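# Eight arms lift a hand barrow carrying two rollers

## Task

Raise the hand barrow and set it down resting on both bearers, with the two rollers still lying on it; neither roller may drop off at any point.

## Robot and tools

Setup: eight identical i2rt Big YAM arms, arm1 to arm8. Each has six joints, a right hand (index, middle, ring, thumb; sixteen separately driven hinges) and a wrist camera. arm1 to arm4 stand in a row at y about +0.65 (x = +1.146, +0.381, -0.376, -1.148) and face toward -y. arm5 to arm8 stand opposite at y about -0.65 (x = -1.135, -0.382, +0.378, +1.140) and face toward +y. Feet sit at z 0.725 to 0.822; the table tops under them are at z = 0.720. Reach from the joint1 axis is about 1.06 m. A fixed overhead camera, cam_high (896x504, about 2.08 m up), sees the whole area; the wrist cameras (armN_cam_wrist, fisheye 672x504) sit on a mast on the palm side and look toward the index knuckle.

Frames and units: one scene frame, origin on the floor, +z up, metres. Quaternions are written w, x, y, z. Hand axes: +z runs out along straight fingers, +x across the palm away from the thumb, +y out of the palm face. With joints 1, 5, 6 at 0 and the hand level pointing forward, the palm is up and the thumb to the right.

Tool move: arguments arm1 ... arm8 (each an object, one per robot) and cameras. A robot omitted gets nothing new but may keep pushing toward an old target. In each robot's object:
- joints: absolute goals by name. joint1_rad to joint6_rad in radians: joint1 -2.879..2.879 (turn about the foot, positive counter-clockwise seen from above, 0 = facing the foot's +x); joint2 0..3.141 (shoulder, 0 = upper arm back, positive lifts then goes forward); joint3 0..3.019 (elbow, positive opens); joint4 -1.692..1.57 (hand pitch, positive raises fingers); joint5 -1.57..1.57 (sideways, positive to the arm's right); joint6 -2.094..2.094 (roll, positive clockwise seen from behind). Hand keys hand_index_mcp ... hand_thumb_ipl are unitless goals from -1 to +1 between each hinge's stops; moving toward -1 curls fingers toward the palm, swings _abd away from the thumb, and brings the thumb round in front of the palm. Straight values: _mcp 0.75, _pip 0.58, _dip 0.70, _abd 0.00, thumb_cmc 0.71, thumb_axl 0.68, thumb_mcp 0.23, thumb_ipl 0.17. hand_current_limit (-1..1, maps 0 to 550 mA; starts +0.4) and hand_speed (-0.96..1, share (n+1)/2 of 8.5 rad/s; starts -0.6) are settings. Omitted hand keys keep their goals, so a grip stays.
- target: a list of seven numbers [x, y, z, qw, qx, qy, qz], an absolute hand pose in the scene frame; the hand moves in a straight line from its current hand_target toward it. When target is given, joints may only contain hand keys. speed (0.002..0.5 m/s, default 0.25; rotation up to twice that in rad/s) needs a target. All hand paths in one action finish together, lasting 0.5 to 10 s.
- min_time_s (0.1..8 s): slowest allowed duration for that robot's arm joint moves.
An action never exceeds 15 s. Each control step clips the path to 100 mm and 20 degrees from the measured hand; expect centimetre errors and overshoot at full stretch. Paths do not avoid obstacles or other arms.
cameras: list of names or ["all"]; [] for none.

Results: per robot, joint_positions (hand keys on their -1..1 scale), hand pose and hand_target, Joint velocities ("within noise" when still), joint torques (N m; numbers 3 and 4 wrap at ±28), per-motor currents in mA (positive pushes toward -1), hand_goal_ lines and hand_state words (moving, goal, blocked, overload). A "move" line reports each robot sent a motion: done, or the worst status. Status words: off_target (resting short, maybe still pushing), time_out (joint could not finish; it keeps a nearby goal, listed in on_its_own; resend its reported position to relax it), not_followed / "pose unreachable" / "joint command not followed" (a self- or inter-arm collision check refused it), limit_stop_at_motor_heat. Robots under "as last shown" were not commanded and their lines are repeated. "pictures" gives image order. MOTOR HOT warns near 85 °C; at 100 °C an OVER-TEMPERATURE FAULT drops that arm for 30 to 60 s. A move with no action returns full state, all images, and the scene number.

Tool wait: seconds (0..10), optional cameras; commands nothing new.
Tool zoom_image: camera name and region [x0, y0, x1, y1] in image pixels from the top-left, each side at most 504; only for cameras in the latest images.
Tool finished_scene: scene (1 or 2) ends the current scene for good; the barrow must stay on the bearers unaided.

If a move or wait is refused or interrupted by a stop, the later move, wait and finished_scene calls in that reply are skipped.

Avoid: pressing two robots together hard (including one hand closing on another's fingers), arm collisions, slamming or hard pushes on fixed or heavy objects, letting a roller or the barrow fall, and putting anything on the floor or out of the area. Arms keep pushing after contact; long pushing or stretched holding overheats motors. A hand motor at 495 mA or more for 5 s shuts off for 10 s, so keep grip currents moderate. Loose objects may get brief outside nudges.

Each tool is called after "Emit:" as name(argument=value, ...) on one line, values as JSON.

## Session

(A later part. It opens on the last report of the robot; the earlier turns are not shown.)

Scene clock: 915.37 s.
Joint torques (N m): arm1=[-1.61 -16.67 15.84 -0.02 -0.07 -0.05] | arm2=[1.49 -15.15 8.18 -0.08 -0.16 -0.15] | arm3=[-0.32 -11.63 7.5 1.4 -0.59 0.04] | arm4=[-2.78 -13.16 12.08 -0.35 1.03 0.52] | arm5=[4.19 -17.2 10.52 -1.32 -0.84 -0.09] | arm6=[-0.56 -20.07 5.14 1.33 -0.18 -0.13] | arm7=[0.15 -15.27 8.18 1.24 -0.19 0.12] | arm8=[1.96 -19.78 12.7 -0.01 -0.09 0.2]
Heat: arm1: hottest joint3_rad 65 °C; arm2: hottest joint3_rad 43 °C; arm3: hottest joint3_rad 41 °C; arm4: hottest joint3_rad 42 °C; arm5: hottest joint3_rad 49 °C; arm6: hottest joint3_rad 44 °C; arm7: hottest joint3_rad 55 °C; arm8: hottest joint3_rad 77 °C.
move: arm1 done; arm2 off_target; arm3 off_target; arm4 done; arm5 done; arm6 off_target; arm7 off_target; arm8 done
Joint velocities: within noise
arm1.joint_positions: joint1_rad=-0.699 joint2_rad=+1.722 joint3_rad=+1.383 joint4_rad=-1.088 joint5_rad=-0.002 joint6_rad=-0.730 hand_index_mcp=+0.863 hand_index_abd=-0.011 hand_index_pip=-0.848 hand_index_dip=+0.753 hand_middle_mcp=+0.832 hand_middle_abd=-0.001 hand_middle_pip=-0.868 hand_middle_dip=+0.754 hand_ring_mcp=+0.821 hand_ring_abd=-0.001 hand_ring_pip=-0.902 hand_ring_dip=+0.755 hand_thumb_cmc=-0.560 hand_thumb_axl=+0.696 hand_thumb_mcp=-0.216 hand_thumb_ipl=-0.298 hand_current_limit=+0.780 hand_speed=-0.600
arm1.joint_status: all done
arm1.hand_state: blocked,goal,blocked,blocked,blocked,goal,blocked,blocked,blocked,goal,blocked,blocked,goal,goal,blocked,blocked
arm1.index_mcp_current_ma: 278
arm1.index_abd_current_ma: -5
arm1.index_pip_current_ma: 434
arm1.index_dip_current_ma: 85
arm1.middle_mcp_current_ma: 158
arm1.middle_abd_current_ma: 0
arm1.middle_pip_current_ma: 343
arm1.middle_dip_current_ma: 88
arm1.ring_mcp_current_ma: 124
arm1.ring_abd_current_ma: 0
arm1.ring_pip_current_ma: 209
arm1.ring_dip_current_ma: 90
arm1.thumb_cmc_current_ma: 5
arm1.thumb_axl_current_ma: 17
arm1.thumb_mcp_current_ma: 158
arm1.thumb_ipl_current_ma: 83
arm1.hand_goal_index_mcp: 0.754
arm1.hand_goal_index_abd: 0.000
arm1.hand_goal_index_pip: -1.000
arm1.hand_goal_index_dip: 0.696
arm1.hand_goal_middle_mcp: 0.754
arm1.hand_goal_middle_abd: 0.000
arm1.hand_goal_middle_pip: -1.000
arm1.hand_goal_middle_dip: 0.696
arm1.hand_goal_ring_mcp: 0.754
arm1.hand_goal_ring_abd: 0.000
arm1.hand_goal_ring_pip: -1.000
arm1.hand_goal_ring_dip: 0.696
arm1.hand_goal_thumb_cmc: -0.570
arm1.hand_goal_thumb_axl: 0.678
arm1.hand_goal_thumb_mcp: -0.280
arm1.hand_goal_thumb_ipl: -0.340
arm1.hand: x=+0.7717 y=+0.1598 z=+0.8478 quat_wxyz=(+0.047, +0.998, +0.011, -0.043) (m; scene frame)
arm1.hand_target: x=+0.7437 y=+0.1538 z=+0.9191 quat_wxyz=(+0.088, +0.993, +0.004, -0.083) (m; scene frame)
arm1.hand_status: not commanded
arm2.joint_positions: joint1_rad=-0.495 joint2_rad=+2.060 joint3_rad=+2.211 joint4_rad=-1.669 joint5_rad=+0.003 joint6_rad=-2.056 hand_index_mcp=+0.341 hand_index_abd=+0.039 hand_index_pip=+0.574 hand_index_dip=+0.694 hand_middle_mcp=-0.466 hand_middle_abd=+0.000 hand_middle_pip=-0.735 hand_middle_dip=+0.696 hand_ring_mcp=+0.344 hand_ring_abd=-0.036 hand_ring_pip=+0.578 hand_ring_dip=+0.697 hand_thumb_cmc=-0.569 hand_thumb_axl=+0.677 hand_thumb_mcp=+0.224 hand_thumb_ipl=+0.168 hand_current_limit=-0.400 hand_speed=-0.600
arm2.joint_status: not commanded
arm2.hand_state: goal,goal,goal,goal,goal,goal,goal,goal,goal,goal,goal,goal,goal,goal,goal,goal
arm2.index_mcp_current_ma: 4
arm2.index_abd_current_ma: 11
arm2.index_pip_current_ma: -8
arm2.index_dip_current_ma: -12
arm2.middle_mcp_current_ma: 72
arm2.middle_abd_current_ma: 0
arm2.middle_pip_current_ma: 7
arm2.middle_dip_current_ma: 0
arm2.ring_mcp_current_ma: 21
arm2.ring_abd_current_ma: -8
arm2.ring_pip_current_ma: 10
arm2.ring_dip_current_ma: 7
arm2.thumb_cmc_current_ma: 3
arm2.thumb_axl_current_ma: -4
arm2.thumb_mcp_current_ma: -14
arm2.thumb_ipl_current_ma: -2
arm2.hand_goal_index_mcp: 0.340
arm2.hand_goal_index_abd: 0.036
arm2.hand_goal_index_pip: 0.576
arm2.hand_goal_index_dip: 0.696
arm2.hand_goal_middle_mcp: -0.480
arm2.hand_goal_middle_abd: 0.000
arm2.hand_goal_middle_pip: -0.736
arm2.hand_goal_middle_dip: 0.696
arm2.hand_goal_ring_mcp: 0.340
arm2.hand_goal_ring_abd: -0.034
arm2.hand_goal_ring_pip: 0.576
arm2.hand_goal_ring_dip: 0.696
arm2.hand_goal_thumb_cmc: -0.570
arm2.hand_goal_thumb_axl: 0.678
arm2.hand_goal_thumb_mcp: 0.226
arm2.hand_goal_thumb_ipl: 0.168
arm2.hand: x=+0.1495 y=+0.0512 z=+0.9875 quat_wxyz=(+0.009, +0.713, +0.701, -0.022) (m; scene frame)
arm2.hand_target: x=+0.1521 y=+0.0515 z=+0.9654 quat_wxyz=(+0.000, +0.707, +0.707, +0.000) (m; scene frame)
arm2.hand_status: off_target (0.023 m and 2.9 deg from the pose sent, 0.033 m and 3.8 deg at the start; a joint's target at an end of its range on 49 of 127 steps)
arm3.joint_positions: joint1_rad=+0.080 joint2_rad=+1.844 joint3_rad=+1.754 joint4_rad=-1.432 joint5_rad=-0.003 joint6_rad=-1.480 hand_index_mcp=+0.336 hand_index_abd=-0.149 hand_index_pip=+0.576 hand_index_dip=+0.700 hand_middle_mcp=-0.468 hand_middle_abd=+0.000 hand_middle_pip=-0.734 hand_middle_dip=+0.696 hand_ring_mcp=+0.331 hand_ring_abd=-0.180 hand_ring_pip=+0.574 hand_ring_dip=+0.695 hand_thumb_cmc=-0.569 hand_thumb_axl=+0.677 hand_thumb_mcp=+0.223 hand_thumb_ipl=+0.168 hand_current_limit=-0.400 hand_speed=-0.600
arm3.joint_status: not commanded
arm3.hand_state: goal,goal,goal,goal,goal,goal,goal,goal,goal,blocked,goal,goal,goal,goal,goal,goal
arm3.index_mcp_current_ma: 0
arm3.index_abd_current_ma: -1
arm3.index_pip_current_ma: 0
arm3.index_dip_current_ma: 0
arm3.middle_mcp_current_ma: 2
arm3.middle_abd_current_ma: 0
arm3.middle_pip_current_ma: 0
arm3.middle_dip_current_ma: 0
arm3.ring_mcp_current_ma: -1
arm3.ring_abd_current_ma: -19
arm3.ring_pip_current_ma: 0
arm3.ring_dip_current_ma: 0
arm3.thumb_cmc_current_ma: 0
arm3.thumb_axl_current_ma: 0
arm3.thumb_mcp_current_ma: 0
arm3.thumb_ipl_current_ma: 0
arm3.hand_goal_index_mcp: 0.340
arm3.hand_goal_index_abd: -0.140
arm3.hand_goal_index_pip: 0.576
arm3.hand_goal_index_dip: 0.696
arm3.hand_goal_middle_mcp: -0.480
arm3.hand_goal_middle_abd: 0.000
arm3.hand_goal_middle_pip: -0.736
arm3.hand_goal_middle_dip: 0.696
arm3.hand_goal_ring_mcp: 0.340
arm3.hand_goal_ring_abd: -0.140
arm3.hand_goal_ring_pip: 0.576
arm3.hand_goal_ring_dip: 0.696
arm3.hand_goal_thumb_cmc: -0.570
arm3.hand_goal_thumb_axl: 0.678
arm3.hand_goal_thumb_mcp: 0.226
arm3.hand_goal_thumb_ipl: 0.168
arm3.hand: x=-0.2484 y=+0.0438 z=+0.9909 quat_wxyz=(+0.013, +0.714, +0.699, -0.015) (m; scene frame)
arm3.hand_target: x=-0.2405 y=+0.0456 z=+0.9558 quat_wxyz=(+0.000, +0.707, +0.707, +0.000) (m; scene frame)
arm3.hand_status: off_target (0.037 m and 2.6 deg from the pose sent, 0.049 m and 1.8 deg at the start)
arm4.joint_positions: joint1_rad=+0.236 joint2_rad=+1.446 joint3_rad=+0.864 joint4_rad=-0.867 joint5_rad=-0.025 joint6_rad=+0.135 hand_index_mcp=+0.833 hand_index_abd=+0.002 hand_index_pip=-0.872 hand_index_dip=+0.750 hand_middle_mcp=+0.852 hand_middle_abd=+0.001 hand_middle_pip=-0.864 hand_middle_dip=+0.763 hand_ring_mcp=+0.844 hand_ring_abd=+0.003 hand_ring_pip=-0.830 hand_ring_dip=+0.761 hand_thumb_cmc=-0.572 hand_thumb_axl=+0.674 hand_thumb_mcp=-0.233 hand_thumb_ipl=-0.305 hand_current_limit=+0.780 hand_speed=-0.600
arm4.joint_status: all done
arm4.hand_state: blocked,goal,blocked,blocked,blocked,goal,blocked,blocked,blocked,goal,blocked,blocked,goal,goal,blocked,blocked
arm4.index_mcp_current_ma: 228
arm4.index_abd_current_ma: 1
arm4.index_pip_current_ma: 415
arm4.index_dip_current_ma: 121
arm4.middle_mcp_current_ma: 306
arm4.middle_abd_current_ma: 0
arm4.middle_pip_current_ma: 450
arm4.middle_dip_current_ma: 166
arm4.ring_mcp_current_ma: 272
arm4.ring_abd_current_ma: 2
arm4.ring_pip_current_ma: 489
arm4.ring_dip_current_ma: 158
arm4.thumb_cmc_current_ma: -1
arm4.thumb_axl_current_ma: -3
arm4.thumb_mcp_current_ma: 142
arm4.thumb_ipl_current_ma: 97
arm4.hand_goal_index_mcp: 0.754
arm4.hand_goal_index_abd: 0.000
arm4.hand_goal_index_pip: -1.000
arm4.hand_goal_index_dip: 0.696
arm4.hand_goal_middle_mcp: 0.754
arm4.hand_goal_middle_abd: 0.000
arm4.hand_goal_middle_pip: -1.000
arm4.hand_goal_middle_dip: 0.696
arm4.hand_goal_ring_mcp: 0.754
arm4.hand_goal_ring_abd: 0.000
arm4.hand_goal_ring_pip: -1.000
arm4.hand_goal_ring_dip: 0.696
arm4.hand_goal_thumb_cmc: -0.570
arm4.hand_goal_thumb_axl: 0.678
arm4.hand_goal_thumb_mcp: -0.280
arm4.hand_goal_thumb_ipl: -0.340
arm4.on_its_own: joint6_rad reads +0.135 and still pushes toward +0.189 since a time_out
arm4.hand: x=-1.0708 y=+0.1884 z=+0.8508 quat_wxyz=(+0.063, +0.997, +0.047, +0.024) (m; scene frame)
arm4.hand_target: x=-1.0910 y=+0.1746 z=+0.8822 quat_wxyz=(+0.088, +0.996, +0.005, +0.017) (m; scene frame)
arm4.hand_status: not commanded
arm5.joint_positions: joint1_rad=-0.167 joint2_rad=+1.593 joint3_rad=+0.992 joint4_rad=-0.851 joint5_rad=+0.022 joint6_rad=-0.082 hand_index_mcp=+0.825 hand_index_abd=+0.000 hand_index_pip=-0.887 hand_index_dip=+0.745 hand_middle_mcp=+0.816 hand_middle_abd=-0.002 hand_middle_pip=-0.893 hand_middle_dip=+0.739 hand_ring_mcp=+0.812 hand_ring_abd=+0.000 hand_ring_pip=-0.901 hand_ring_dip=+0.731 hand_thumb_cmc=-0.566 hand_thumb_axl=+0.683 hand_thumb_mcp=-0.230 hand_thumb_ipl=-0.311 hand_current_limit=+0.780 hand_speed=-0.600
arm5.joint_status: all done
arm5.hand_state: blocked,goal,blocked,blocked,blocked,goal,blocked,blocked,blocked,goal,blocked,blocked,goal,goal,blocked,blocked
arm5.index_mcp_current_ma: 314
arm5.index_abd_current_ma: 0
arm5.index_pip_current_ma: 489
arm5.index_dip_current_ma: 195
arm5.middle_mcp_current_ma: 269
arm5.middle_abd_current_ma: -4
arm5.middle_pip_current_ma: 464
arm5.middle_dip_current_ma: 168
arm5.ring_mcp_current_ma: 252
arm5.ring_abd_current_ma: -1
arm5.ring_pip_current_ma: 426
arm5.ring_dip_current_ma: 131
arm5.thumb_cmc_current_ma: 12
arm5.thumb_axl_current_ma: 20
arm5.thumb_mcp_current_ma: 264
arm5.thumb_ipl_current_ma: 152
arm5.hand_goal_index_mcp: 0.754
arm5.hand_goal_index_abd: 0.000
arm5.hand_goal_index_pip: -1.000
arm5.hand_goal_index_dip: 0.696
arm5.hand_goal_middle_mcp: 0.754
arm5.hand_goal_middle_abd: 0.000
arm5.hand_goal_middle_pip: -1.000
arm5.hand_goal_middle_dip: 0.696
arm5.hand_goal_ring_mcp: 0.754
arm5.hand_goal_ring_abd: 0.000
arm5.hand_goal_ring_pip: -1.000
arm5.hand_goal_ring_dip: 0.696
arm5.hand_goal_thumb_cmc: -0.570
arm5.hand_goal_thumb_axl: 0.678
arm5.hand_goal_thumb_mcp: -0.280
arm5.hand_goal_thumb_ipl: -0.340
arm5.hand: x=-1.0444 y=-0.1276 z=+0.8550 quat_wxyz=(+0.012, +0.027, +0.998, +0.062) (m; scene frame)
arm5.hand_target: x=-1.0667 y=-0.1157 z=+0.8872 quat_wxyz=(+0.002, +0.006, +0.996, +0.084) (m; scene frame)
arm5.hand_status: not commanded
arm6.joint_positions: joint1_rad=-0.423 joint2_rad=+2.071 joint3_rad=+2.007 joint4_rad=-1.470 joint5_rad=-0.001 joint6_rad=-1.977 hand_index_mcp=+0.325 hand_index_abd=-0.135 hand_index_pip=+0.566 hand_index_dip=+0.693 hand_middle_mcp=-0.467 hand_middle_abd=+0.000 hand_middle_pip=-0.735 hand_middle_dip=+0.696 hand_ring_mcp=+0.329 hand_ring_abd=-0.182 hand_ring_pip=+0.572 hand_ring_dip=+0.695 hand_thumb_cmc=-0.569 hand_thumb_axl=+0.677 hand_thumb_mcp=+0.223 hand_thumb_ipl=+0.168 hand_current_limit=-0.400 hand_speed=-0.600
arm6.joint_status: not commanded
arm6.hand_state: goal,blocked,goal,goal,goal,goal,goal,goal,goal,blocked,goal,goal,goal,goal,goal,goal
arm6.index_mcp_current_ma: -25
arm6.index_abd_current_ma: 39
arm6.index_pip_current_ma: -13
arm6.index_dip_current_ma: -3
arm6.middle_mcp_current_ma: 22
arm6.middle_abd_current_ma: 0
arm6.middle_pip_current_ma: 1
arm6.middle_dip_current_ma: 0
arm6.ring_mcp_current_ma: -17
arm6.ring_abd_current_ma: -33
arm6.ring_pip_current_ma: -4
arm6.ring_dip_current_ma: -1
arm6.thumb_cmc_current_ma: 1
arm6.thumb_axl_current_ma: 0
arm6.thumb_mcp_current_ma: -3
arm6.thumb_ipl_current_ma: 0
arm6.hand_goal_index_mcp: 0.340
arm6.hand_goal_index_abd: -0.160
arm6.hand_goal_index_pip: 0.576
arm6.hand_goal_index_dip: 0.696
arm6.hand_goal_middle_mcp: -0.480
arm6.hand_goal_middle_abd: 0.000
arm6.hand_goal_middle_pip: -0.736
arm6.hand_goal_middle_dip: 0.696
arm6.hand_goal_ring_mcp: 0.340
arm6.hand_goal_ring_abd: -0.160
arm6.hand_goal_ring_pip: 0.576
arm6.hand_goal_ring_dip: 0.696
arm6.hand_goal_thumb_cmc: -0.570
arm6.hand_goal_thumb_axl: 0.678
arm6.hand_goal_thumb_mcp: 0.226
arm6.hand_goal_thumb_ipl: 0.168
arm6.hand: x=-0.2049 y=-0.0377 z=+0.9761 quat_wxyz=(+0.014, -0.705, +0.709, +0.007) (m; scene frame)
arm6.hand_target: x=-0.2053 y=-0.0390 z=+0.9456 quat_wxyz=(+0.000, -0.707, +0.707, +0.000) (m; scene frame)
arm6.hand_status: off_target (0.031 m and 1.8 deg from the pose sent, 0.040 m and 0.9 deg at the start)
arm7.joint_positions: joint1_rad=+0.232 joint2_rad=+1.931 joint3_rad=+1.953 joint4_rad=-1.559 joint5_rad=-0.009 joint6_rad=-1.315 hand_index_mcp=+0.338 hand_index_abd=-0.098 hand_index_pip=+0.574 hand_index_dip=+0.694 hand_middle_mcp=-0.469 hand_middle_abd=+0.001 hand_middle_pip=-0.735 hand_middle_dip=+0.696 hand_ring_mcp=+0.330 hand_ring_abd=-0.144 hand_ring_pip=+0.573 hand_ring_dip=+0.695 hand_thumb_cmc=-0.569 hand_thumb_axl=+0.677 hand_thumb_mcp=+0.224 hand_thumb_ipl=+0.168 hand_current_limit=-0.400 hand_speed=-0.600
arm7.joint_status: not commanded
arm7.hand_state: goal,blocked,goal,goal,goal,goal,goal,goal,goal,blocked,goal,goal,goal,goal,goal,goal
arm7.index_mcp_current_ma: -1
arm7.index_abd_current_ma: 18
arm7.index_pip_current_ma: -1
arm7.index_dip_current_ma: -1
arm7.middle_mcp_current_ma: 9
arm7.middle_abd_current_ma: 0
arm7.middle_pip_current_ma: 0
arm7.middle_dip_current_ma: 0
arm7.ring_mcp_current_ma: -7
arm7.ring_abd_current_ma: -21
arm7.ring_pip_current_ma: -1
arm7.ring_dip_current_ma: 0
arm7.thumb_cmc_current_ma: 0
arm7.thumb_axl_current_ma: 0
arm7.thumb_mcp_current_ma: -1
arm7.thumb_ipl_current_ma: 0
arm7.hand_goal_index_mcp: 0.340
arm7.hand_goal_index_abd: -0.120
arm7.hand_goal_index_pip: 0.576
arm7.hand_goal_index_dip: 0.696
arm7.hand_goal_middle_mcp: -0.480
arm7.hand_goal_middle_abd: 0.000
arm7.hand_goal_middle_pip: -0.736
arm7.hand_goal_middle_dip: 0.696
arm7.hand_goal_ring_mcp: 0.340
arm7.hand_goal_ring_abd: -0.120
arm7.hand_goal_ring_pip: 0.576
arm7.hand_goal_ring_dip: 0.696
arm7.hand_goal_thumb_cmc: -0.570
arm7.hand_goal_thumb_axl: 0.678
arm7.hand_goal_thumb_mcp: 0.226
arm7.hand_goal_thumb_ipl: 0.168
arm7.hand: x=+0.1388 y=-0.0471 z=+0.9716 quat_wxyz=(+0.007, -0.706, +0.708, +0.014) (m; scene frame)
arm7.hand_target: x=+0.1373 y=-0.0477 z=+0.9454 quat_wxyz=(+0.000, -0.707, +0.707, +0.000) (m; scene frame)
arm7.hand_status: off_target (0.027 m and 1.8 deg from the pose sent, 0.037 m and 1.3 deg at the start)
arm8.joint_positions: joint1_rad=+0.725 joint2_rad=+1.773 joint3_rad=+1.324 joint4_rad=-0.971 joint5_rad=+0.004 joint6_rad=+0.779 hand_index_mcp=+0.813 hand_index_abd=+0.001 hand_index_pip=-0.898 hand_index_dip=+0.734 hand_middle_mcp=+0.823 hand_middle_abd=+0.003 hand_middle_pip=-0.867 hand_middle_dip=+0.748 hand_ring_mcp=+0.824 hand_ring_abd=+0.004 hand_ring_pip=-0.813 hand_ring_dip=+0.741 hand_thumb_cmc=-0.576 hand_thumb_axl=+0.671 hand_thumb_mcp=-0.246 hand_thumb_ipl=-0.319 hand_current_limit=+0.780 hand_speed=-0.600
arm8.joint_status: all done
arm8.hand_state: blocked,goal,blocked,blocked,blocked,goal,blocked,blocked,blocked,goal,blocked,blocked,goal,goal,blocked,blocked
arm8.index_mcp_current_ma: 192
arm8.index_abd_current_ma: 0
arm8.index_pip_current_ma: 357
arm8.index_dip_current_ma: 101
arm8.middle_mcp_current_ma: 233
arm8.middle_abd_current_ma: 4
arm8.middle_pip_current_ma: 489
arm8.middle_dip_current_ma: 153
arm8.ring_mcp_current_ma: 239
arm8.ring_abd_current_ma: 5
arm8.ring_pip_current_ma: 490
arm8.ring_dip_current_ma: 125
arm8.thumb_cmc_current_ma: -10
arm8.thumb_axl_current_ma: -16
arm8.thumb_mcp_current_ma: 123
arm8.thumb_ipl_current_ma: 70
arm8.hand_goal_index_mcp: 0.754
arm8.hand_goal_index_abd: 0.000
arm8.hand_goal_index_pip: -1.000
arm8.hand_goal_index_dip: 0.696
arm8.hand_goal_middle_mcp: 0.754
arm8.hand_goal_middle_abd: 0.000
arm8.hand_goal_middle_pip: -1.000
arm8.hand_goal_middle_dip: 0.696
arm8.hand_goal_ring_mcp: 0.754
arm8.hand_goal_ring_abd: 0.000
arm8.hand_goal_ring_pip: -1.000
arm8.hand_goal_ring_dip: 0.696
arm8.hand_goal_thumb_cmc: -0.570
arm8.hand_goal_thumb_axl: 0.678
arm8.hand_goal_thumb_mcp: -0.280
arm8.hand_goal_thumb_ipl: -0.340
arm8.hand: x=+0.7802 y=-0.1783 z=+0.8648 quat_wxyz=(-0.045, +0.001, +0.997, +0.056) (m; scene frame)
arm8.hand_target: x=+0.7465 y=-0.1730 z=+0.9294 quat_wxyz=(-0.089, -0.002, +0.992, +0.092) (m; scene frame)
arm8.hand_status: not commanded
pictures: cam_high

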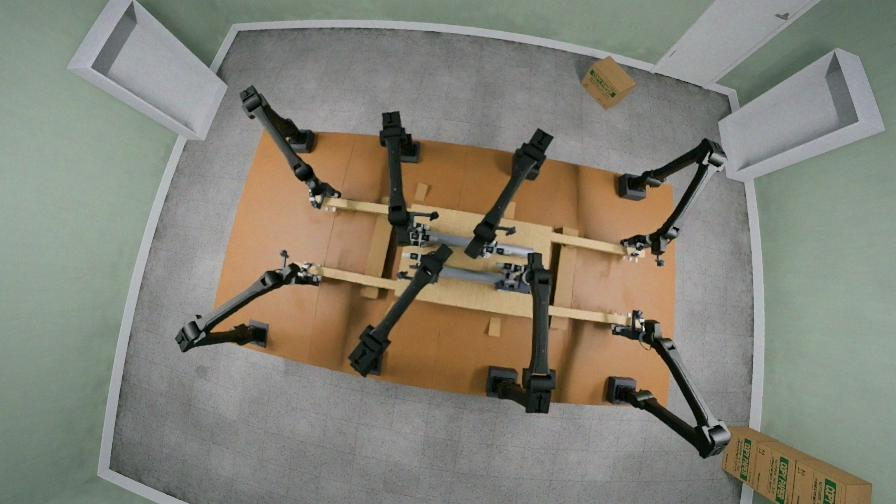

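Emit:
move(arm1={"joints": {"joint2_rad": 1.76, "joint3_rad": 1.40}, "min_time_s": 4}, arm8={"joints": {"joint2_rad": 1.81, "joint3_rad": 1.335}, "min_time_s": 4}, arm4={"joints": {"joint2_rad": 1.48}, "min_time_s": 4}, arm5={"joints": {"joint2_rad": 1.62}, "min_time_s": 4}, cameras=["cam_high"])

Emit:
zoom_image(camera="cam_high", region=[340, 170, 620, 350])

Scene clock: 958.00 s.
Joint torques (N m): arm1=[-1.73 -11.75 9.7 -0.06 0.03 0.04] | arm2=[1.26 -15.44 8.14 0.13 -0.21 -0.17] | arm3=[-0.26 -11.63 7.51 1.43 -0.59 0.04] | arm4=[-2.43 -10.46 11.51 -0.44 0.59 0.48] | arm5=[4.13 -13.27 10.04 -1.2 -0.73 -0.09] | arm6=[-0.56 -20.07 5.15 1.31 -0.19 -0.12] | arm7=[0.15 -15.33 8.23 1.25 -0.19 0.12] | arm8=[1.9 -14.56 7.46 -0.12 -0.33 0.11]
Heat: arm1: hottest joint3_rad 61 °C; arm2: hottest joint3_rad 41 °C; arm3: hottest joint3_rad 39 °C; arm4: hottest joint3_rad 42 °C; arm5: hottest joint3_rad 48 °C; arm6: hottest joint3_rad 40 °C; arm7: hottest joint3_rad 51 °C; arm8: hottest joint3_rad 73 °C.
move: arm1 done; arm4 done; arm5 done; arm8 done
Joint velocities: within noise
arm1.joint_positions: joint1_rad=-0.700 joint2_rad=+1.746 joint3_rad=+1.384 joint4_rad=-1.086 joint5_rad=-0.004 joint6_rad=-0.737 hand_index_mcp=+0.840 hand_index_abd=-0.004 hand_index_pip=-0.929 hand_index_dip=+0.726 hand_middle_mcp=+0.800 hand_middle_abd=-0.001 hand_middle_pip=-0.930 hand_middle_dip=+0.727 hand_ring_mcp=+0.785 hand_ring_abd=-0.001 hand_ring_pip=-0.952 hand_ring_dip=+0.726 hand_thumb_cmc=-0.562 hand_thumb_axl=+0.695 hand_thumb_mcp=-0.198 hand_thumb_ipl=-0.298 hand_current_limit=+0.780 hand_speed=-0.600
arm1.joint_status: all done
arm1.hand_state: blocked,goal,blocked,blocked,blocked,goal,blocked,blocked,blocked,goal,blocked,blocked,goal,goal,blocked,blocked
arm1.index_mcp_current_ma: 186
arm1.index_abd_current_ma: -1
arm1.index_pip_current_ma: 121
arm1.index_dip_current_ma: 30
arm1.middle_mcp_current_ma: 65
arm1.middle_abd_current_ma: 0
arm1.middle_pip_current_ma: 118
arm1.middle_dip_current_ma: 31
arm1.ring_mcp_current_ma: 33
arm1.ring_abd_current_ma: 0
arm1.ring_pip_current_ma: 64
arm1.ring_dip_current_ma: 29
arm1.thumb_cmc_current_ma: 3
arm1.thumb_axl_current_ma: 15
arm1.thumb_mcp_current_ma: 238
arm1.thumb_ipl_current_ma: 84
arm1.hand_goal_index_mcp: 0.754
arm1.hand_goal_index_abd: 0.000
arm1.hand_goal_index_pip: -1.000
arm1.hand_goal_index_dip: 0.696
arm1.hand_goal_middle_mcp: 0.754
arm1.hand_goal_middle_abd: 0.000
arm1.hand_goal_middle_pip: -1.000
arm1.hand_goal_middle_dip: 0.696
arm1.hand_goal_ring_mcp: 0.754
arm1.hand_goal_ring_abd: 0.000
arm1.hand_goal_ring_pip: -1.000
arm1.hand_goal_ring_dip: 0.696
arm1.hand_goal_thumb_cmc: -0.570
arm1.hand_goal_thumb_axl: 0.678
arm1.hand_goal_thumb_mcp: -0.280
arm1.hand_goal_thumb_ipl: -0.340
arm1.on_its_own: hand_index_pip moved -0.081 toward your old target -1.000; hand_middle_pip moved -0.062 toward your old target -1.000; hand_ring_pip moved -0.050 toward your old target -1.000
arm1.hand: x=+0.7718 y=+0.1593 z=+0.8347 quat_wxyz=(+0.040, +0.998, +0.014, -0.035) (m; scene frame)
arm1.hand_target: x=+0.7583 y=+0.1703 z=+0.8307 quat_wxyz=(+0.029, +0.999, +0.004, -0.030) (m; scene frame)
arm1.hand_status: not commanded
arm2, arm3, arm6, arm7: as last shown
arm4.joint_positions: joint1_rad=+0.231 joint2_rad=+1.478 joint3_rad=+0.868 joint4_rad=-0.867 joint5_rad=-0.014 joint6_rad=+0.138 hand_index_mcp=+0.790 hand_index_abd=+0.002 hand_index_pip=-0.946 hand_index_dip=+0.719 hand_middle_mcp=+0.811 hand_middle_abd=+0.001 hand_middle_pip=-0.938 hand_middle_dip=+0.727 hand_ring_mcp=+0.819 hand_ring_abd=+0.003 hand_ring_pip=-0.925 hand_ring_dip=+0.734 hand_thumb_cmc=-0.573 hand_thumb_axl=+0.673 hand_thumb_mcp=-0.227 hand_thumb_ipl=-0.305 hand_current_limit=+0.780 hand_speed=-0.600
arm4.joint_status: all done
arm4.hand_state: blocked,goal,blocked,blocked,blocked,goal,blocked,blocked,blocked,goal,blocked,blocked,goal,goal,blocked,blocked
arm4.index_mcp_current_ma: 72
arm4.index_abd_current_ma: 1
arm4.index_pip_current_ma: 119
arm4.index_dip_current_ma: 36
arm4.middle_mcp_current_ma: 140
arm4.middle_abd_current_ma: 0
arm4.middle_pip_current_ma: 146
arm4.middle_dip_current_ma: 54
arm4.ring_mcp_current_ma: 172
arm4.ring_abd_current_ma: 2
arm4.ring_pip_current_ma: 193
arm4.ring_dip_current_ma: 73
arm4.thumb_cmc_current_ma: -2
arm4.thumb_axl_current_ma: -6
arm4.thumb_mcp_current_ma: 169
arm4.thumb_ipl_current_ma: 97
arm4.hand_goal_index_mcp: 0.754
arm4.hand_goal_index_abd: 0.000
arm4.hand_goal_index_pip: -1.000
arm4.hand_goal_index_dip: 0.696
arm4.hand_goal_middle_mcp: 0.754
arm4.hand_goal_middle_abd: 0.000
arm4.hand_goal_middle_pip: -1.000
arm4.hand_goal_middle_dip: 0.696
arm4.hand_goal_ring_mcp: 0.754
arm4.hand_goal_ring_abd: 0.000
arm4.hand_goal_ring_pip: -1.000
arm4.hand_goal_ring_dip: 0.696
arm4.hand_goal_thumb_cmc: -0.570
arm4.hand_goal_thumb_axl: 0.678
arm4.hand_goal_thumb_mcp: -0.280
arm4.hand_goal_thumb_ipl: -0.340
arm4.on_its_own: joint6_rad reads +0.138 and still pushes toward +0.189 since a time_out; hand_index_pip moved -0.075 toward your old target -1.000; hand_middle_pip moved -0.074 toward your old target -1.000; hand_ring_pip moved -0.095 toward your old target -1.000
arm4.hand: x=-1.0753 y=+0.1879 z=+0.8383 quat_wxyz=(+0.050, +0.998, +0.043, +0.015) (m; scene frame)
arm4.hand_target: x=-1.0917 y=+0.1774 z=+0.8502 quat_wxyz=(+0.054, +0.998, +0.005, +0.010) (m; scene frame)
arm4.hand_status: not commanded
arm5.joint_positions: joint1_rad=-0.163 joint2_rad=+1.616 joint3_rad=+0.997 joint4_rad=-0.853 joint5_rad=+0.018 joint6_rad=-0.082 hand_index_mcp=+0.797 hand_index_abd=+0.000 hand_index_pip=-0.947 hand_index_dip=+0.720 hand_middle_mcp=+0.788 hand_middle_abd=-0.002 hand_middle_pip=-0.951 hand_middle_dip=+0.716 hand_ring_mcp=+0.782 hand_ring_abd=+0.000 hand_ring_pip=-0.958 hand_ring_dip=+0.712 hand_thumb_cmc=-0.565 hand_thumb_axl=+0.685 hand_thumb_mcp=-0.230 hand_thumb_ipl=-0.311 hand_current_limit=+0.780 hand_speed=-0.600
arm5.joint_status: all done
arm5.hand_state: blocked,goal,blocked,blocked,blocked,goal,blocked,blocked,blocked,goal,blocked,goal,goal,goal,blocked,blocked
arm5.index_mcp_current_ma: 179
arm5.index_abd_current_ma: 0
arm5.index_pip_current_ma: 209
arm5.index_dip_current_ma: 87
arm5.middle_mcp_current_ma: 137
arm5.middle_abd_current_ma: -4
arm5.middle_pip_current_ma: 193
arm5.middle_dip_current_ma: 72
arm5.ring_mcp_current_ma: 109
arm5.ring_abd_current_ma: -1
arm5.ring_pip_current_ma: 164
arm5.ring_dip_current_ma: 56
arm5.thumb_cmc_current_ma: 16
arm5.thumb_axl_current_ma: 27
arm5.thumb_mcp_current_ma: 264
arm5.thumb_ipl_current_ma: 151
arm5.hand_goal_index_mcp: 0.754
arm5.hand_goal_index_abd: 0.000
arm5.hand_goal_index_pip: -1.000
arm5.hand_goal_index_dip: 0.696
arm5.hand_goal_middle_mcp: 0.754
arm5.hand_goal_middle_abd: 0.000
arm5.hand_goal_middle_pip: -1.000
arm5.hand_goal_middle_dip: 0.696
arm5.hand_goal_ring_mcp: 0.754
arm5.hand_goal_ring_abd: 0.000
arm5.hand_goal_ring_pip: -1.000
arm5.hand_goal_ring_dip: 0.696
arm5.hand_goal_thumb_cmc: -0.570
arm5.hand_goal_thumb_axl: 0.678
arm5.hand_goal_thumb_mcp: -0.280
arm5.hand_goal_thumb_ipl: -0.340
arm5.on_its_own: hand_index_pip moved -0.061 toward your old target -1.000; hand_middle_pip moved -0.058 toward your old target -1.000; hand_ring_pip moved -0.057 toward your old target -1.000
arm5.hand: x=-1.0473 y=-0.1274 z=+0.8447 quat_wxyz=(+0.009, +0.025, +0.998, +0.051) (m; scene frame)
arm5.hand_target: x=-1.0675 y=-0.1196 z=+0.8511 quat_wxyz=(-0.001, +0.005, +0.999, +0.049) (m; scene frame)
arm5.hand_status: not commanded
arm8.joint_positions: joint1_rad=+0.728 joint2_rad=+1.800 joint3_rad=+1.324 joint4_rad=-0.971 joint5_rad=+0.011 joint6_rad=+0.786 hand_index_mcp=+0.769 hand_index_abd=+0.001 hand_index_pip=-0.972 hand_index_dip=+0.708 hand_middle_mcp=+0.776 hand_middle_abd=+0.003 hand_middle_pip=-0.949 hand_middle_dip=+0.719 hand_ring_mcp=+0.789 hand_ring_abd=+0.004 hand_ring_pip=-0.925 hand_ring_dip=+0.725 hand_thumb_cmc=-0.573 hand_thumb_axl=+0.676 hand_thumb_mcp=-0.242 hand_thumb_ipl=-0.319 hand_current_limit=+0.780 hand_speed=-0.600
arm8.joint_status: all done
arm8.hand_state: goal,goal,blocked,goal,blocked,goal,blocked,blocked,blocked,goal,blocked,blocked,goal,goal,blocked,blocked
arm8.index_mcp_current_ma: 34
arm8.index_abd_current_ma: 0
arm8.index_pip_current_ma: 67
arm8.index_dip_current_ma: 22
arm8.middle_mcp_current_ma: 55
arm8.middle_abd_current_ma: 4
arm8.middle_pip_current_ma: 147
arm8.middle_dip_current_ma: 53
arm8.ring_mcp_current_ma: 99
arm8.ring_abd_current_ma: 5
arm8.ring_pip_current_ma: 239
arm8.ring_dip_current_ma: 71
arm8.thumb_cmc_current_ma: -4
arm8.thumb_axl_current_ma: -4
arm8.thumb_mcp_current_ma: 138
arm8.thumb_ipl_current_ma: 70
arm8.hand_goal_index_mcp: 0.754
arm8.hand_goal_index_abd: 0.000
arm8.hand_goal_index_pip: -1.000
arm8.hand_goal_index_dip: 0.696
arm8.hand_goal_middle_mcp: 0.754
arm8.hand_goal_middle_abd: 0.000
arm8.hand_goal_middle_pip: -1.000
arm8.hand_goal_middle_dip: 0.696
arm8.hand_goal_ring_mcp: 0.754
arm8.hand_goal_ring_abd: 0.000
arm8.hand_goal_ring_pip: -1.000
arm8.hand_goal_ring_dip: 0.696
arm8.hand_goal_thumb_cmc: -0.570
arm8.hand_goal_thumb_axl: 0.678
arm8.hand_goal_thumb_mcp: -0.280
arm8.hand_goal_thumb_ipl: -0.340
arm8.on_its_own: hand_index_pip moved -0.074 toward your old target -1.000
arm8.hand: x=+0.7817 y=-0.1796 z=+0.8502 quat_wxyz=(-0.034, +0.004, +0.998, +0.049) (m; scene frame)
arm8.hand_target: x=+0.7690 y=-0.1933 z=+0.8458 quat_wxyz=(-0.031, -0.002, +0.999, +0.036) (m; scene frame)
arm8.hand_status: not commanded
pictures: cam_high

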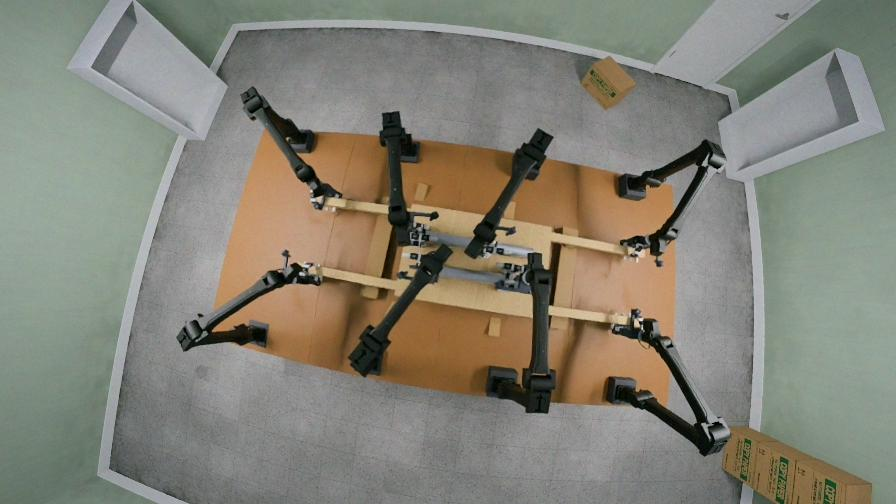

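Scaled by 1.800 from the camera's 896x504 image, which has a finer 1280x720 frame.

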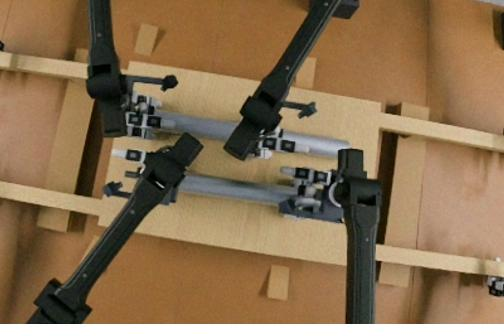

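Emit:
move(arm1={"joints": {"joint2_rad": 1.79}, "min_time_s": 4}, arm8={"joints": {"joint2_rad": 1.85}, "min_time_s": 4}, arm4={"joints": {"joint2_rad": 1.52}, "min_time_s": 4}, arm5={"joints": {"joint2_rad": 1.67}, "min_time_s": 4}, cameras=["cam_high"])

Emit:
zoom_image(camera="cam_high", region=[350, 190, 470, 310])

Emit:
zoom_image(camera="cam_high", region=[510, 210, 630, 340])

Scene clock: 975.63 s.
Joint torques (N m): arm1=[-1.73 -10.75 9.47 -0.23 0.11 0.12] | arm2=[0.32 -15.15 8.32 0.03 -0.1 -0.14] | arm3=[-0.32 -11.52 7.47 1.43 -0.59 0.04] | arm4=[-1.55 -9.47 10.73 -0.31 0.24 0.25] | arm5=[2.84 -11.75 9.24 -1.01 -0.24 -0.06] | arm6=[-0.56 -20.07 5.15 1.32 -0.19 -0.13] | arm7=[0.21 -15.38 8.24 1.25 -0.19 0.12] | arm8=[2.02 -12.98 7.49 -0.09 -0.35 0.13]
Heat: arm1: hottest joint3_rad 57 °C; arm2: hottest joint3_rad 41 °C; arm3: hottest joint3_rad 39 °C; arm4: hottest joint3_rad 40 °C; arm5: hottest joint3_rad 47 °C; arm6: hottest joint3_rad 40 °C; arm7: hottest joint3_rad 49 °C; arm8: hottest joint3_rad 66 °C.
move: arm1 done; arm4 done; arm5 done; arm8 done
Joint velocities: within noise
arm1.joint_positions: joint1_rad=-0.700 joint2_rad=+1.758 joint3_rad=+1.386 joint4_rad=-1.085 joint5_rad=-0.008 joint6_rad=-0.745 hand_index_mcp=+0.806 hand_index_abd=-0.004 hand_index_pip=-0.957 hand_index_dip=+0.714 hand_middle_mcp=+0.780 hand_middle_abd=-0.001 hand_middle_pip=-0.963 hand_middle_dip=+0.712 hand_ring_mcp=+0.770 hand_ring_abd=-0.001 hand_ring_pip=-0.980 hand_ring_dip=+0.708 hand_thumb_cmc=-0.562 hand_thumb_axl=+0.695 hand_thumb_mcp=-0.197 hand_thumb_ipl=-0.298 hand_current_limit=+0.780 hand_speed=-0.600
arm1.joint_status: all done
arm1.hand_state: blocked,goal,blocked,goal,blocked,goal,blocked,goal,goal,goal,blocked,goal,goal,goal,blocked,blocked
arm1.index_mcp_current_ma: 80
arm1.index_abd_current_ma: -1
arm1.index_pip_current_ma: 53
arm1.index_dip_current_ma: 13
arm1.middle_mcp_current_ma: 26
arm1.middle_abd_current_ma: 0
arm1.middle_pip_current_ma: 40
arm1.middle_dip_current_ma: 10
arm1.ring_mcp_current_ma: 11
arm1.ring_abd_current_ma: 0
arm1.ring_pip_current_ma: 15
arm1.ring_dip_current_ma: 6
arm1.thumb_cmc_current_ma: 3
arm1.thumb_axl_current_ma: 15
arm1.thumb_mcp_current_ma: 246
arm1.thumb_ipl_current_ma: 84
arm1.hand_goal_index_mcp: 0.754
arm1.hand_goal_index_abd: 0.000
arm1.hand_goal_index_pip: -1.000
arm1.hand_goal_index_dip: 0.696
arm1.hand_goal_middle_mcp: 0.754
arm1.hand_goal_middle_abd: 0.000
arm1.hand_goal_middle_pip: -1.000
arm1.hand_goal_middle_dip: 0.696
arm1.hand_goal_ring_mcp: 0.754
arm1.hand_goal_ring_abd: 0.000
arm1.hand_goal_ring_pip: -1.000
arm1.hand_goal_ring_dip: 0.696
arm1.hand_goal_thumb_cmc: -0.570
arm1.hand_goal_thumb_axl: 0.678
arm1.hand_goal_thumb_mcp: -0.280
arm1.hand_goal_thumb_ipl: -0.340
arm1.on_its_own: hand_index_pip moved -0.027 toward your old target -1.000; hand_middle_pip moved -0.033 toward your old target -1.000; hand_ring_pip moved -0.028 toward your old target -1.000
arm1.hand: x=+0.7722 y=+0.1583 z=+0.8287 quat_wxyz=(+0.038, +0.999, +0.018, -0.031) (m; scene frame)
arm1.hand_target: x=+0.7589 y=+0.1711 z=+0.8130 quat_wxyz=(+0.018, +1.000, +0.004, -0.020) (m; scene frame)
arm1.hand_status: not commanded
arm2, arm3, arm6, arm7: as last shown
arm4.joint_positions: joint1_rad=+0.220 joint2_rad=+1.503 joint3_rad=+0.877 joint4_rad=-0.871 joint5_rad=-0.004 joint6_rad=+0.159 hand_index_mcp=+0.760 hand_index_abd=+0.002 hand_index_pip=-0.991 hand_index_dip=+0.700 hand_middle_mcp=+0.769 hand_middle_abd=+0.001 hand_middle_pip=-0.982 hand_middle_dip=+0.705 hand_ring_mcp=+0.778 hand_ring_abd=+0.003 hand_ring_pip=-0.971 hand_ring_dip=+0.710 hand_thumb_cmc=-0.574 hand_thumb_axl=+0.672 hand_thumb_mcp=-0.227 hand_thumb_ipl=-0.312 hand_current_limit=+0.780 hand_speed=-0.600
arm4.joint_status: all done
arm4.hand_state: goal,goal,goal,goal,goal,goal,goal,goal,blocked,goal,blocked,goal,goal,goal,blocked,blocked
arm4.index_mcp_current_ma: 6
arm4.index_abd_current_ma: 1
arm4.index_pip_current_ma: 9
arm4.index_dip_current_ma: 3
arm4.middle_mcp_current_ma: 21
arm4.middle_abd_current_ma: 0
arm4.middle_pip_current_ma: 24
arm4.middle_dip_current_ma: 9
arm4.ring_mcp_current_ma: 42
arm4.ring_abd_current_ma: 2
arm4.ring_pip_current_ma: 48
arm4.ring_dip_current_ma: 17
arm4.thumb_cmc_current_ma: -3
arm4.thumb_axl_current_ma: -7
arm4.thumb_mcp_current_ma: 169
arm4.thumb_ipl_current_ma: 71
arm4.hand_goal_index_mcp: 0.754
arm4.hand_goal_index_abd: 0.000
arm4.hand_goal_index_pip: -1.000
arm4.hand_goal_index_dip: 0.696
arm4.hand_goal_middle_mcp: 0.754
arm4.hand_goal_middle_abd: 0.000
arm4.hand_goal_middle_pip: -1.000
arm4.hand_goal_middle_dip: 0.696
arm4.hand_goal_ring_mcp: 0.754
arm4.hand_goal_ring_abd: 0.000
arm4.hand_goal_ring_pip: -1.000
arm4.hand_goal_ring_dip: 0.696
arm4.hand_goal_thumb_cmc: -0.570
arm4.hand_goal_thumb_axl: 0.678
arm4.hand_goal_thumb_mcp: -0.280
arm4.hand_goal_thumb_ipl: -0.340
arm4.on_its_own: hand_index_pip moved -0.045 to your old target -1.000; hand_middle_pip moved -0.044 to your old target -1.000; hand_ring_pip moved -0.047 toward your old target -1.000
arm4.hand: x=-1.0836 y=+0.1861 z=+0.8303 quat_wxyz=(+0.041, +0.999, +0.027, +0.009) (m; scene frame)
arm4.hand_target: x=-1.0922 y=+0.1801 z=+0.8320 quat_wxyz=(+0.035, +0.999, +0.005, +0.006) (m; scene frame)
arm4.hand_status: not commanded
arm5.joint_positions: joint1_rad=-0.145 joint2_rad=+1.648 joint3_rad=+1.004 joint4_rad=-0.861 joint5_rad=+0.004 joint6_rad=-0.087 hand_index_mcp=+0.760 hand_index_abd=+0.000 hand_index_pip=-0.993 hand_index_dip=+0.699 hand_middle_mcp=+0.760 hand_middle_abd=-0.002 hand_middle_pip=-0.992 hand_middle_dip=+0.699 hand_ring_mcp=+0.761 hand_ring_abd=+0.000 hand_ring_pip=-0.991 hand_ring_dip=+0.700 hand_thumb_cmc=-0.567 hand_thumb_axl=+0.687 hand_thumb_mcp=-0.230 hand_thumb_ipl=-0.313 hand_current_limit=+0.780 hand_speed=-0.600
arm5.joint_status: all done
arm5.hand_state: goal,goal,goal,goal,goal,goal,goal,goal,goal,goal,goal,goal,goal,goal,blocked,blocked
arm5.index_mcp_current_ma: 19
arm5.index_abd_current_ma: 0
arm5.index_pip_current_ma: 22
arm5.index_dip_current_ma: 9
arm5.middle_mcp_current_ma: 19
arm5.middle_abd_current_ma: -4
arm5.middle_pip_current_ma: 24
arm5.middle_dip_current_ma: 9
arm5.ring_mcp_current_ma: 21
arm5.ring_abd_current_ma: -1
arm5.ring_pip_current_ma: 28
arm5.ring_dip_current_ma: 10
arm5.thumb_cmc_current_ma: 9
arm5.thumb_axl_current_ma: 36
arm5.thumb_mcp_current_ma: 264
arm5.thumb_ipl_current_ma: 139
arm5.hand_goal_index_mcp: 0.754
arm5.hand_goal_index_abd: 0.000
arm5.hand_goal_index_pip: -1.000
arm5.hand_goal_index_dip: 0.696
arm5.hand_goal_middle_mcp: 0.754
arm5.hand_goal_middle_abd: 0.000
arm5.hand_goal_middle_pip: -1.000
arm5.hand_goal_middle_dip: 0.696
arm5.hand_goal_ring_mcp: 0.754
arm5.hand_goal_ring_abd: 0.000
arm5.hand_goal_ring_pip: -1.000
arm5.hand_goal_ring_dip: 0.696
arm5.hand_goal_thumb_cmc: -0.570
arm5.hand_goal_thumb_axl: 0.678
arm5.hand_goal_thumb_mcp: -0.280
arm5.hand_goal_thumb_ipl: -0.340
arm5.on_its_own: hand_index_pip moved -0.046 to your old target -1.000; hand_middle_pip moved -0.041 to your old target -1.000; hand_ring_pip moved -0.034 to your old target -1.000
arm5.hand: x=-1.0600 y=-0.1266 z=+0.8307 quat_wxyz=(+0.000, +0.013, +0.999, +0.036) (m; scene frame)
arm5.hand_target: x=-1.0683 y=-0.1239 z=+0.8258 quat_wxyz=(-0.003, +0.005, +1.000, +0.024) (m; scene frame)
arm5.hand_status: not commanded
arm8.joint_positions: joint1_rad=+0.728 joint2_rad=+1.817 joint3_rad=+1.324 joint4_rad=-0.971 joint5_rad=+0.013 joint6_rad=+0.786 hand_index_mcp=+0.761 hand_index_abd=+0.001 hand_index_pip=-0.991 hand_index_dip=+0.700 hand_middle_mcp=+0.760 hand_middle_abd=+0.003 hand_middle_pip=-0.992 hand_middle_dip=+0.700 hand_ring_mcp=+0.760 hand_ring_abd=+0.003 hand_ring_pip=-0.991 hand_ring_dip=+0.700 hand_thumb_cmc=-0.573 hand_thumb_axl=+0.676 hand_thumb_mcp=-0.231 hand_thumb_ipl=-0.319 hand_current_limit=+0.780 hand_speed=-0.600
arm8.joint_status: all done
arm8.hand_state: goal,goal,goal,goal,goal,goal,goal,goal,goal,goal,goal,goal,goal,goal,blocked,blocked
arm8.index_mcp_current_ma: 13
arm8.index_abd_current_ma: 0
arm8.index_pip_current_ma: 15
arm8.index_dip_current_ma: 5
arm8.middle_mcp_current_ma: 10
arm8.middle_abd_current_ma: 4
arm8.middle_pip_current_ma: 14
arm8.middle_dip_current_ma: 5
arm8.ring_mcp_current_ma: 9
arm8.ring_abd_current_ma: 3
arm8.ring_pip_current_ma: 16
arm8.ring_dip_current_ma: 5
arm8.thumb_cmc_current_ma: -4
arm8.thumb_axl_current_ma: -4
arm8.thumb_mcp_current_ma: 192
arm8.thumb_ipl_current_ma: 70
arm8.hand_goal_index_mcp: 0.754
arm8.hand_goal_index_abd: 0.000
arm8.hand_goal_index_pip: -1.000
arm8.hand_goal_index_dip: 0.696
arm8.hand_goal_middle_mcp: 0.754
arm8.hand_goal_middle_abd: 0.000
arm8.hand_goal_middle_pip: -1.000
arm8.hand_goal_middle_dip: 0.696
arm8.hand_goal_ring_mcp: 0.754
arm8.hand_goal_ring_abd: 0.000
arm8.hand_goal_ring_pip: -1.000
arm8.hand_goal_ring_dip: 0.696
arm8.hand_goal_thumb_cmc: -0.570
arm8.hand_goal_thumb_axl: 0.678
arm8.hand_goal_thumb_mcp: -0.280
arm8.hand_goal_thumb_ipl: -0.340
arm8.hand: x=+0.7824 y=-0.1805 z=+0.8403 quat_wxyz=(-0.027, +0.003, +0.999, +0.043) (m; scene frame)
arm8.hand_target: x=+0.7713 y=-0.1954 z=+0.8235 quat_wxyz=(-0.016, -0.002, +1.000, +0.022) (m; scene frame)
arm8.hand_status: not commanded
pictures: cam_high

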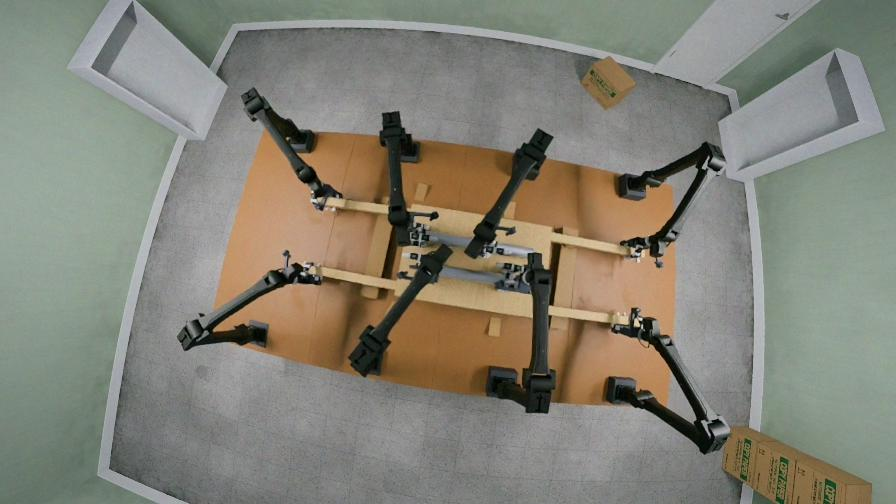

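Scaled by 4.200 from the camera's 896x504 image, which has a finer 1280x720 frame.

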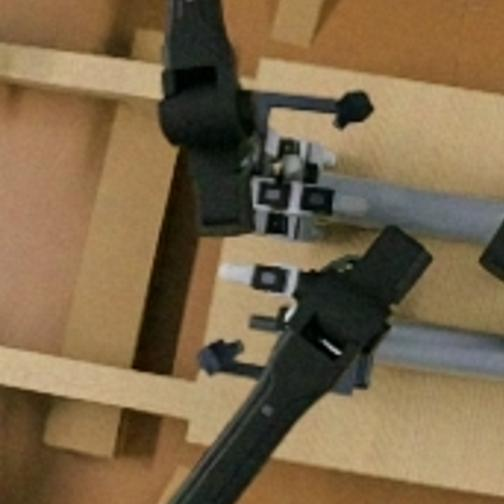

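Scaled by 3.877 from the camera's 896x504 image, which has a finer 1280x720 frame.

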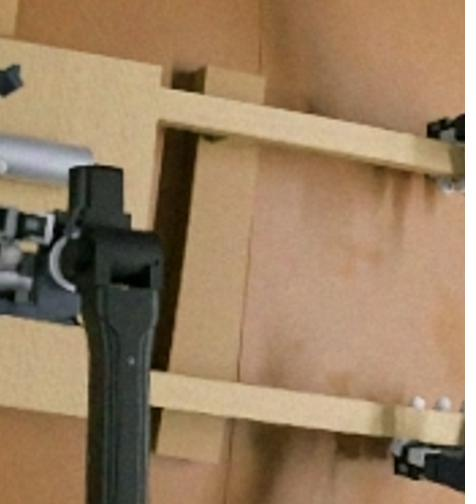

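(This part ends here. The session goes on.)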